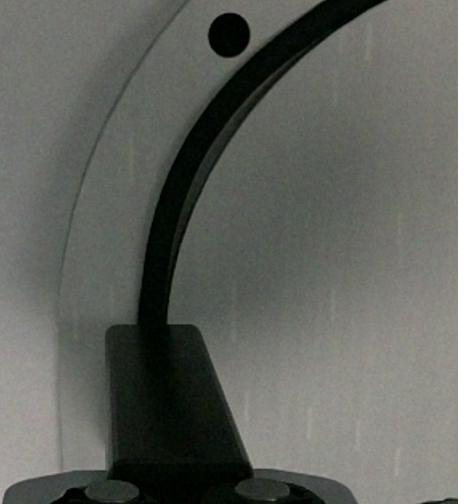

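Emit:
move:
  target:
    - [0,0,0,0,0,0,-0.324,-0.3,-0.2, -0.0175,0.006,-0.0033,0,0,-0.022,-1,-1,-0.1]
    - [0,0,0,0,0,0,-0.324,-0.3,-0.2, -0.0175,0.006,-0.0095,0,0,-0.022,-1,-1,-0.1]
    - [0,0,0,0,0,0,-0.324,-0.3,-0.2, -0.0147,0.0117,-0.0105,0,0,-0.028,-1,-1,-0.1]
    - [0,0,0,0,0,0,-0.324,-0.3,-0.2, -0.0147,0.0117,-0.013,0,0,-0.028,-1,-1,-0.1]
    - [0,0,0,0,0,0,-0.324,-0.3,-0.2, -0.019,0.0068,-0.0203,0,0,-0.025,-1,-1,-0.1]
    - [0,0,0,0,0,0,-0.324,-0.3,-0.2, -0.016,0.009,-0.0112,0,0,-0.025,-1,-1,-0.1]
    - [0,0,0,0,0,0,-0.324,-0.3,-0.2, -0.016,0.009,0,0,0,-0.025,-1,-1,-0.1]
  speed: [0.1,0.05,0.02,0.04,0.04,0.05,0.1]
  blend: [0.001,0.0005,0.0005,0.0005,0,0.001,0]
  cameras: ["cam_right_wrist"]

Emit:
zoom_image:
  camera: "cam_right_wrist"
  region: [400, 60, 600, 280]

Scene clock: 693.93 s.
left_arm: end_effector_position=(+0.4190, +0.5002, +0.2280) position_measured=170 object_status=3 end_effector_quat_wxyz=(+0.000, +0.997, +0.078, -0.003) | right_arm: end_effector_position=(+0.2601, -0.1504, +0.0461) position_measured=233 object_status=3 end_effector_quat_wxyz=(-0.001, +0.238, +0.971, +0.001)
Joint positions: left_arm=[0.585 -0.632 -0.44 -2.594 -0.277 1.988 -1.383] | right_arm=[0.91 -0.149 -0.205 -2.771 -0.056 2.626 2.805]
Joint velocities: left_arm=[within noise] | right_arm=[-0.001 -0.001 0 0.001 0 -0.004 0.004]
Joint torques (N m): left_arm=[-0.66 -9.92 6.5 24.7 0.56 2.98 -0.18] | right_arm=[0.56 -20.94 0.37 18.83 -0.09 2.19 0.21]
External joint torques (N m): left_arm=[-0.67 -0.96 0.64 1.02 -0.23 0.34 -0.18] | right_arm=[0.48 -0.08 -0.26 0.43 -0.55 -0.33 0.21]
Flange force (N): left_arm=[-1.8 0.7 -2.2] | right_arm=[0.1 0.8 -1.9]
Wrist depth (mm): cam_left_wrist=[343 341 337 336 335 334 - / 364 357 - 345 351 - 347 / 384 - 368 373 362 358 370 / 1327 - - 146 119 393 388 / - - - - - - 407 / - - - 435 - - - / - - - 450 - - -] | cam_right_wrist=[- - - 166 159 158 161 / 173 - - 165 167 - 168 / - 182 - 173 - - - / - - 195 111 182 - 189 / - - - - - - - / - - - - - - 213 / - - - - - - -]
Hand target: left_arm +0.4210, +0.5000, +0.2290; +0.000, +0.997, +0.082, +0.000 | right_arm +0.2602, -0.1506, +0.0467; +0.000, +0.240, +0.971, +0.000
Off the commanded pose: left_arm 0.002 m, 1 deg | right_arm 0.001 m, 0 deg.
move: done
Images, in order (width x height): cam_right_wrist 896x504.

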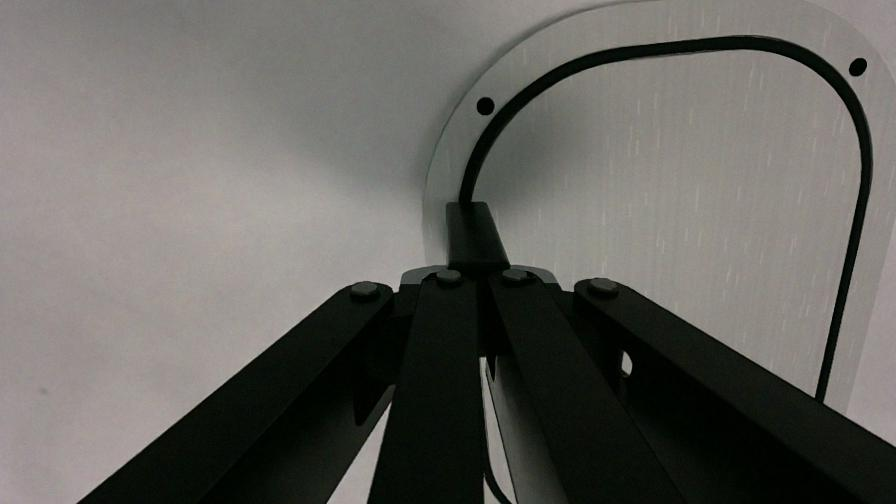

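Scaled by 2.291 from the camera's 896x504 image, which has a finer 1280x720 frame.

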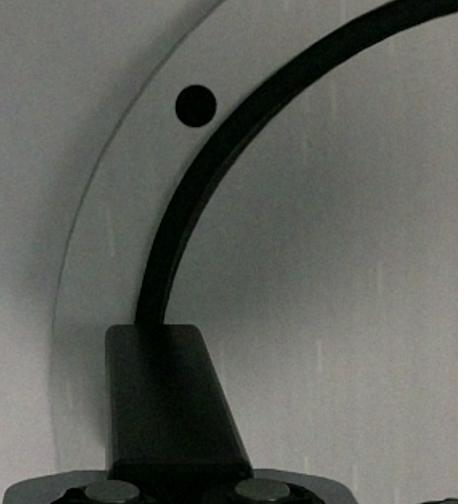

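Emit:
move:
  target:
    - [0,0,0,0,0,0,-0.324,-0.3,-0.2, -0.006,0.006,0.08,0,0,0.45,-1,-1,-0.1]
    - [0,0,0,0,0,0,-0.324,-0.3,-0.2, -0.0147,0.009,0.06,0,0,0.947,-1,-1,-0.1]
    - [0,0,0,0,0,0,-0.324,-0.3,-0.2, -0.0147,0.009,0,0,0,0.947,-1,-1,-0.1]
  speed: [0.7,0.7,0.1]
  blend: [0.03,0.003,0]
  cameras: ["cam_right_wrist"]

Emit:
zoom_image:
  camera: "cam_right_wrist"
  region: [400, 60, 600, 280]

Scene clock: 702.57 s.
left_arm: end_effector_position=(+0.4190, +0.5002, +0.2280) position_measured=170 object_status=3 end_effector_quat_wxyz=(+0.000, +0.997, +0.078, -0.003) | right_arm: end_effector_position=(+0.2508, -0.1448, +0.0467) position_measured=233 object_status=3 end_effector_quat_wxyz=(+0.000, +0.946, -0.325, -0.001)
Joint positions: left_arm=[0.585 -0.632 -0.44 -2.594 -0.277 1.988 -1.383] | right_arm=[1.941 -0.469 -1.322 -2.73 -0.76 2.454 0.371]
Joint velocities: left_arm=[within noise] | right_arm=[0.001 0.001 0.001 0 0.001 -0.001 -0.006]
Joint torques (N m): left_arm=[-0.64 -9.93 6.57 24.69 0.56 2.98 -0.18] | right_arm=[1.48 -0.37 8.64 16.65 -0.07 2.3 -0.51]
External joint torques (N m): left_arm=[-0.67 -1.18 0.71 1.16 -0.23 0.36 -0.18] | right_arm=[1.47 -0.79 -1.44 0.61 -0.54 -0.26 -0.51]
Flange force (N): left_arm=[-2.2 0.6 -2.6] | right_arm=[2.3 -12.1 9.3]
Wrist depth (mm): cam_left_wrist=[346 338 336 334 336 334 332 / 363 356 351 - 352 341 347 / 385 376 371 369 - - 367 / - 388 388 386 120 387 390 / 1393 - - - - - 406 / - - - 433 - - - / - - - 453 - - -] | cam_right_wrist=[- - 155 157 - - - / - - - 165 - - - / - 176 - 173 - - - / - - 183 115 - - - / - - - - - - - / - - - - - - - / - - - - - - -]
Hand target: left_arm +0.4210, +0.5000, +0.2290; +0.000, +0.997, +0.082, +0.000 | right_arm +0.2513, -0.1452, +0.0467; +0.000, +0.948, -0.320, +0.000
Off the commanded pose: left_arm 0.002 m, 1 deg | right_arm 0.001 m, 1 deg.
move: done; limits=paced
Images, in order (width x height): cam_right_wrist 896x504.

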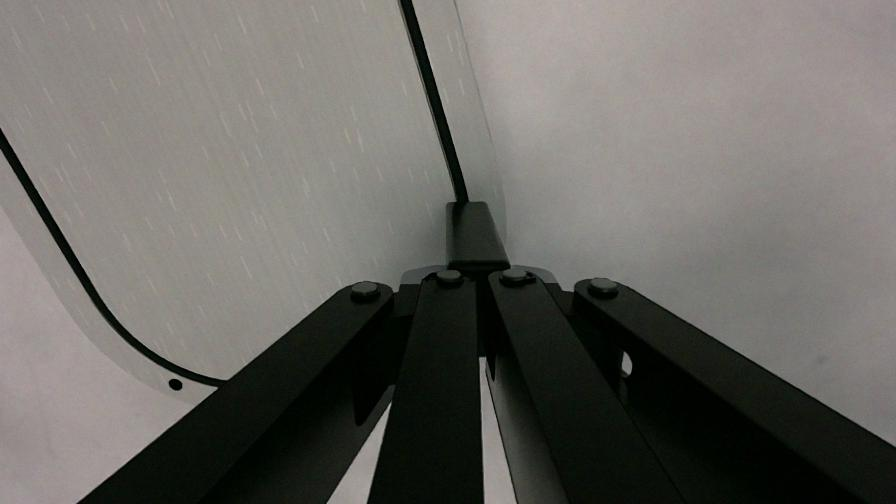

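Scaled by 2.291 from the camera's 896x504 image, which has a finer 1280x720 frame.

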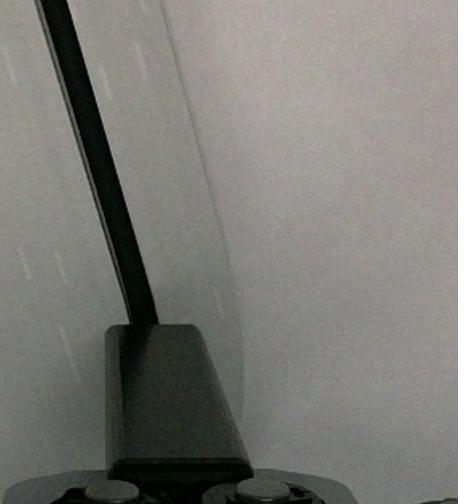

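Emit:
move:
  target:
    - [0,0,0,0,0,0,-0.324,-0.3,-0.2, 0,0,-0.0095,0,0,0,-1,-1,-0.1]
    - [0,0,0,0,0,0,-0.324,-0.3,-0.2, 0,0,-0.0203,0,0,0,-1,-1,-0.1]
  speed: [0.05,0.04]
  blend: [0.0005,0]

Scene clock: 704.70 s.
left_arm: end_effector_position=(+0.4190, +0.5002, +0.2280) position_measured=170 object_status=3 end_effector_quat_wxyz=(+0.000, +0.997, +0.078, -0.003) | right_arm: end_effector_position=(+0.2542, -0.1410, +0.0398) position_measured=233 object_status=3 end_effector_quat_wxyz=(-0.004, +0.946, -0.324, +0.000)
Joint positions: left_arm=[0.585 -0.632 -0.44 -2.594 -0.277 1.988 -1.383] | right_arm=[1.993 -0.444 -1.378 -2.723 -0.76 2.491 0.368]
Joint velocities: left_arm=[within noise] | right_arm=[0.001 0 -0.002 -0.001 -0.001 0.004 0]
Joint torques (N m): left_arm=[-0.65 -9.93 6.53 24.72 0.57 2.99 -0.15] | right_arm=[3.33 5.46 3.4 9.17 -0.74 3.59 -0.41]
External joint torques (N m): left_arm=[-0.61 -1.05 0.75 1.12 -0.21 0.36 -0.15] | right_arm=[3.31 4.34 -6.41 -6.66 -1.2 1.01 -0.41]
Flange force (N): left_arm=[-1.9 0.4 -2.5] | right_arm=[-0.5 -33.3 73.0]
Wrist depth (mm): cam_left_wrist=[342 341 341 333 328 334 - / 355 353 354 354 359 344 346 / - - - - - - 365 / 418 391 - - 120 381 384 / 1416 - - 414 - - - / - - - - - - - / - - - 452 - - -] | cam_right_wrist=[- - - 151 - - - / - - 161 158 - - - / - - 168 164 - - - / - - - 118 - - - / - - - - - - - / - - - - - - - / - - - - - - -]
Hand target: left_arm +0.4210, +0.5000, +0.2290; +0.000, +0.997, +0.082, +0.000 | right_arm +0.2513, -0.1452, +0.0345; +0.000, +0.948, -0.320, +0.000
Off the commanded pose: left_arm 0.002 m, 1 deg | right_arm 0.007 m, 1 deg.
move: off_target (right_arm)

Emit:
move:
  target:
    - [0,0,0,0,0,0,-0.324,-0.3,-0.2, 0,0,0.0203,0,0,0,-1,-1,-0.1]
    - [0,0,0,0,0,0,-0.324,-0.3,-0.2, 0.0025,0.0033,0.017,0,0,0,-1,-1,-0.1]
    - [0,0,0,0,0,0,-0.324,-0.3,-0.2, 0.0025,0.0033,0.0108,0,0,0,-1,-1,-0.1]
    - [0,0,0,0,0,0,-0.324,-0.3,-0.2, -0.0037,-0.0045,0.0098,0,0,0,-1,-1,-0.1]
    - [0,0,0,0,0,0,-0.324,-0.3,-0.2, -0.0037,-0.0045,0.0073,0,0,0,-1,-1,-0.1]
    - [0,0,0,0,0,0,-0.324,-0.3,-0.2, -0.004,-0.0045,0.0025,0,0,0,-1,-1,-0.1]
  speed: [0.05,0.05,0.05,0.02,0.04,0.04]
  blend: [0.001,0.001,0.0005,0.0005,0.0005,0]

Scene clock: 708.43 s.
left_arm: end_effector_position=(+0.4190, +0.5002, +0.2280) position_measured=170 object_status=3 end_effector_quat_wxyz=(+0.000, +0.997, +0.078, -0.003) | right_arm: end_effector_position=(+0.2533, -0.1426, +0.0403) position_measured=233 object_status=3 end_effector_quat_wxyz=(-0.007, +0.946, -0.323, +0.001)
Joint positions: left_arm=[0.585 -0.632 -0.44 -2.594 -0.277 1.988 -1.383] | right_arm=[1.967 -0.447 -1.359 -2.735 -0.769 2.5 0.368]
Joint torques (N m): left_arm=[-0.67 -9.92 6.59 24.75 0.57 2.99 -0.18] | right_arm=[2.01 2.44 6.75 10.91 0.49 1.78 -0.33]
External joint torques (N m): left_arm=[-0.68 -1.05 0.74 1.12 -0.21 0.35 -0.18] | right_arm=[2.01 1.75 -2.95 -4.83 0.03 -0.82 -0.33]
Flange force (N): left_arm=[-1.9 0.6 -2.5] | right_arm=[-1.1 -12.9 29.9]
Wrist depth (mm): cam_left_wrist=[343 340 338 335 - 332 331 / 1153 360 354 349 356 - - / 380 383 373 372 365 - 364 / 1320 393 388 147 120 384 386 / 1400 - - - - - 399 / - - - - - - - / - - - 448 - - -] | cam_right_wrist=[- 156 - 153 - - - / - 164 - 161 - - - / 172 - - 168 - - 177 / - 182 180 127 191 - 185 / - - - - - - 197 / - - - - - - - / - - - - - - -]
Hand target: left_arm +0.4210, +0.5000, +0.2290; +0.000, +0.997, +0.082, +0.000 | right_arm +0.2489, -0.1479, +0.0360; +0.000, +0.948, -0.320, +0.000
Off the commanded pose: left_arm 0.002 m, 1 deg | right_arm 0.008 m, 1 deg.
move: off_target (right_arm)

Emit:
move:
  target:
    - [0,0,0,0,0,0,-0.324,-0.3,-0.2, 0.004,0.004,0.08,0,0,0,-1,-1,-0.1]
    - [0,0,0,0,0,0,-0.324,-0.3,-0.2, 0.17,0.05,0.2,0,0,-0.47,-1,-1,-0.1]
  speed: [0.1,0.3]
  blend: [0.01,0]

Scene clock: 714.37 s.
left_arm: end_effector_position=(+0.4190, +0.5002, +0.2280) position_measured=170 object_status=3 end_effector_quat_wxyz=(+0.000, +0.997, +0.078, -0.003) | right_arm: end_effector_position=(+0.3523, -0.1174, +0.1572) position_measured=233 object_status=3 end_effector_quat_wxyz=(+0.002, -0.490, +0.872, +0.000)
Joint positions: left_arm=[0.585 -0.632 -0.44 -2.594 -0.277 1.988 -1.383] | right_arm=[1.515 -0.2 -0.86 -2.39 -0.195 2.253 1.334]
Joint velocities: left_arm=[within noise] | right_arm=[0 0 -0.001 -0.001 -0.001 0 0.006]
Joint torques (N m): left_arm=[-0.67 -9.92 6.49 24.71 0.56 2.98 -0.19] | right_arm=[0.58 -14.31 3.88 22.22 0.58 2.36 0.26]
External joint torques (N m): left_arm=[-0.67 -1.05 0.65 1.06 -0.22 0.34 -0.19] | right_arm=[0.66 0.98 -0.3 -0.46 -0.05 -0.13 0.26]
Flange force (N): left_arm=[-2.0 0.7 -2.3] | right_arm=[-3.2 -0.3 2.6]
Wrist depth (mm): cam_left_wrist=[344 351 340 328 333 336 332 / 1202 353 354 352 351 347 351 / 381 374 366 - 363 - 365 / 1262 - 385 385 120 380 374 / - - - 396 - - - / - - - - - - - / - - - 439 - - -] | cam_right_wrist=[- - 267 258 255 - - / - - - - - - - / - - - - - - - / - - - 115 - 319 - / 1317 - - - - 330 - / 1331 - - - - - - / - - - - - - -]
Hand target: left_arm +0.4210, +0.5000, +0.2290; +0.000, +0.997, +0.082, +0.000 | right_arm +0.3509, -0.1179, +0.1560; +0.000, -0.486, +0.874, +0.000
Off the commanded pose: left_arm 0.002 m, 1 deg | right_arm 0.002 m, 1 deg.
move: done

Emit:
move:
  target:
    - [0,0,0,0,0,0,-0.324,-0.3,-0.2, -0.06,-0.03,0,0,0,-0.45,-1,-1,-0.1]
    - [0,0,0,0,0,0,-0.324,-0.3,-0.2, 0.23,0.1,0.03,0,0,-0.45,-1,-1,-0.1]
  speed: [0.5,0.3]
  blend: [0.01,0]

Scene clock: 720.03 s.
left_arm: end_effector_position=(+0.4190, +0.5002, +0.2280) position_measured=170 object_status=3 end_effector_quat_wxyz=(+0.000, +0.997, +0.078, -0.003) | right_arm: end_effector_position=(+0.4902, -0.0585, +0.1752) position_measured=233 object_status=3 end_effector_quat_wxyz=(+0.003, +0.201, +0.979, +0.001)
Joint positions: left_arm=[0.585 -0.632 -0.44 -2.594 -0.277 1.988 -1.383] | right_arm=[1.054 0.3 -0.512 -1.834 0.165 2.096 2.454]
Joint velocities: left_arm=[within noise] | right_arm=[0.001 0.001 0 0 -0.001 -0.003 -0.007]
Joint torques (N m): left_arm=[-0.66 -9.95 6.53 24.73 0.55 2.98 -0.16] | right_arm=[0.5 -36.44 -4.3 24.74 1.06 2.26 -0.41]
External joint torques (N m): left_arm=[-0.64 -1.12 0.73 1.13 -0.23 0.36 -0.16] | right_arm=[0.43 1.85 0.16 0.75 0.27 -0.23 -0.41]
Flange force (N): left_arm=[-2.1 0.5 -2.5] | right_arm=[-5.7 8.1 0.9]
Wrist depth (mm): cam_left_wrist=[337 339 338 331 330 334 332 / 369 354 350 358 354 348 - / 380 366 379 364 370 378 - / 401 - 388 149 131 381 - / 1393 - - - - - 414 / - - - - - - - / - - - 465 - - -] | cam_right_wrist=[- 273 - 272 - - - / - - - - - - - / - - - - 317 - 326 / - - - 115 329 1097 1405 / - 358 - - - 1390 1382 / - - - - - - 1382 / - - - - - - -]
Hand target: left_arm +0.4210, +0.5000, +0.2290; +0.000, +0.997, +0.082, +0.000 | right_arm +0.4889, -0.0579, +0.1740; +0.000, +0.198, +0.980, +0.000
Off the commanded pose: left_arm 0.002 m, 1 deg | right_arm 0.002 m, 0 deg.
move: done; limits=paced

Emit:
move:
  target:
    - [0,0,0,0,0,0,-0.324,-0.3,-0.2, 0.04,0.0,0.03,0,0,0.47,-1,-1,-0.1]
    - [0,0,0,0,0,0,-0.324,-0.3,-0.2, 0.04,0.0,0.03,0,0,0.94,-1,-1,-0.1]
  speed: [0.5,0.5]
  blend: [0.0,0]

Scene clock: 727.00 s.
left_arm: end_effector_position=(+0.4190, +0.5002, +0.2280) position_measured=170 object_status=3 end_effector_quat_wxyz=(+0.000, +0.997, +0.078, -0.003) | right_arm: end_effector_position=(+0.5134, -0.0574, +0.1930) position_measured=233 object_status=3 end_effector_quat_wxyz=(-0.001, +0.956, -0.294, +0.001)
Joint positions: left_arm=[0.585 -0.632 -0.44 -2.594 -0.277 1.988 -1.383] | right_arm=[0.293 0.325 0.312 -1.72 -0.11 2.031 -0.338]
Joint velocities: left_arm=[within noise] | right_arm=[0 -0.002 0.001 -0.001 0.001 0 -0.005]
Joint torques (N m): left_arm=[-0.65 -9.96 6.53 24.72 0.56 2.98 -0.17] | right_arm=[0.6 -39.33 3.13 25.21 0.55 2.39 -0.38]
External joint torques (N m): left_arm=[-0.64 -1.12 0.69 1.12 -0.23 0.36 -0.17] | right_arm=[0.65 2.26 -0.33 0.62 -0.13 -0.25 -0.38]
Flange force (N): left_arm=[-2.1 0.6 -2.5] | right_arm=[4.3 -10.1 0.5]
Wrist depth (mm): cam_left_wrist=[342 339 - 336 333 334 336 / 1231 354 350 352 352 352 356 / 1307 379 370 - - 367 366 / 1287 398 - 383 119 387 376 / 1385 - - - - - 408 / - - - 436 - - - / - - - 452 - - -] | cam_right_wrist=[1112 1097 - - - - - / 1174 1169 - 313 - - - / 1208 342 331 331 - - - / 1169 - - 115 - 336 - / - - - - - - - / - - - - - - - / - - - - - - -]
Hand target: left_arm +0.4210, +0.5000, +0.2290; +0.000, +0.997, +0.082, +0.000 | right_arm +0.5129, -0.0579, +0.1920; +0.000, +0.957, -0.290, +0.000
Off the commanded pose: left_arm 0.002 m, 1 deg | right_arm 0.001 m, 1 deg.
move: done; limits=paced

Emit:
move:
  target: [0,0,0,0,0,0,-0.324,-0.3,-0.2, -0.4358,-0.1455,-0.1588,0,0,-0.02,-1,-1,-0.1]
  speed: 0.25

Scene clock: 729.70 s.
left_arm: end_effector_position=(+0.4190, +0.5002, +0.2280) position_measured=170 object_status=3 end_effector_quat_wxyz=(+0.000, +0.997, +0.078, -0.003) | right_arm: end_effector_position=(+0.2517, -0.1463, +0.0965) position_measured=233 object_status=3 end_effector_quat_wxyz=(+0.002, +0.949, -0.316, +0.000)
Joint positions: left_arm=[0.585 -0.632 -0.44 -2.594 -0.277 1.988 -1.383] | right_arm=[0.387 -0.314 0.378 -2.744 0.175 2.439 -0.316]
Joint velocities: left_arm=[within noise] | right_arm=[0.001 -0.001 0 0 0.001 0.004 0.001]
Joint torques (N m): left_arm=[-0.67 -9.92 6.57 24.71 0.56 2.99 -0.19] | right_arm=[1.14 -16.5 -3.46 20.55 0.88 2.78 0.19]
External joint torques (N m): left_arm=[-0.66 -0.99 0.72 1.04 -0.22 0.35 -0.19] | right_arm=[1.14 -0.24 -0.54 -0.38 0.39 0.17 0.19]
Flange force (N): left_arm=[-1.8 0.6 -2.2] | right_arm=[-1.9 3.3 -0.5]
Wrist depth (mm): cam_left_wrist=[- - 344 338 338 321 332 / 1174 361 356 353 350 350 - / - - 374 - - 375 364 / 1314 396 - - 119 386 384 / 1385 - - 430 - - 406 / - - - - - - - / - - - 439 - - -] | cam_right_wrist=[- - - 208 - - - / 217 217 212 217 - - - / 225 221 - 225 - - - / - - - 115 251 254 - / - - - - - - - / - - - - - - - / - - - - - - -]
Hand target: left_arm +0.4210, +0.5000, +0.2290; +0.000, +0.997, +0.082, +0.000 | right_arm +0.2515, -0.1452, +0.0967; +0.000, +0.948, -0.320, +0.000
Off the commanded pose: left_arm 0.002 m, 1 deg | right_arm 0.001 m, 1 deg.
move: done


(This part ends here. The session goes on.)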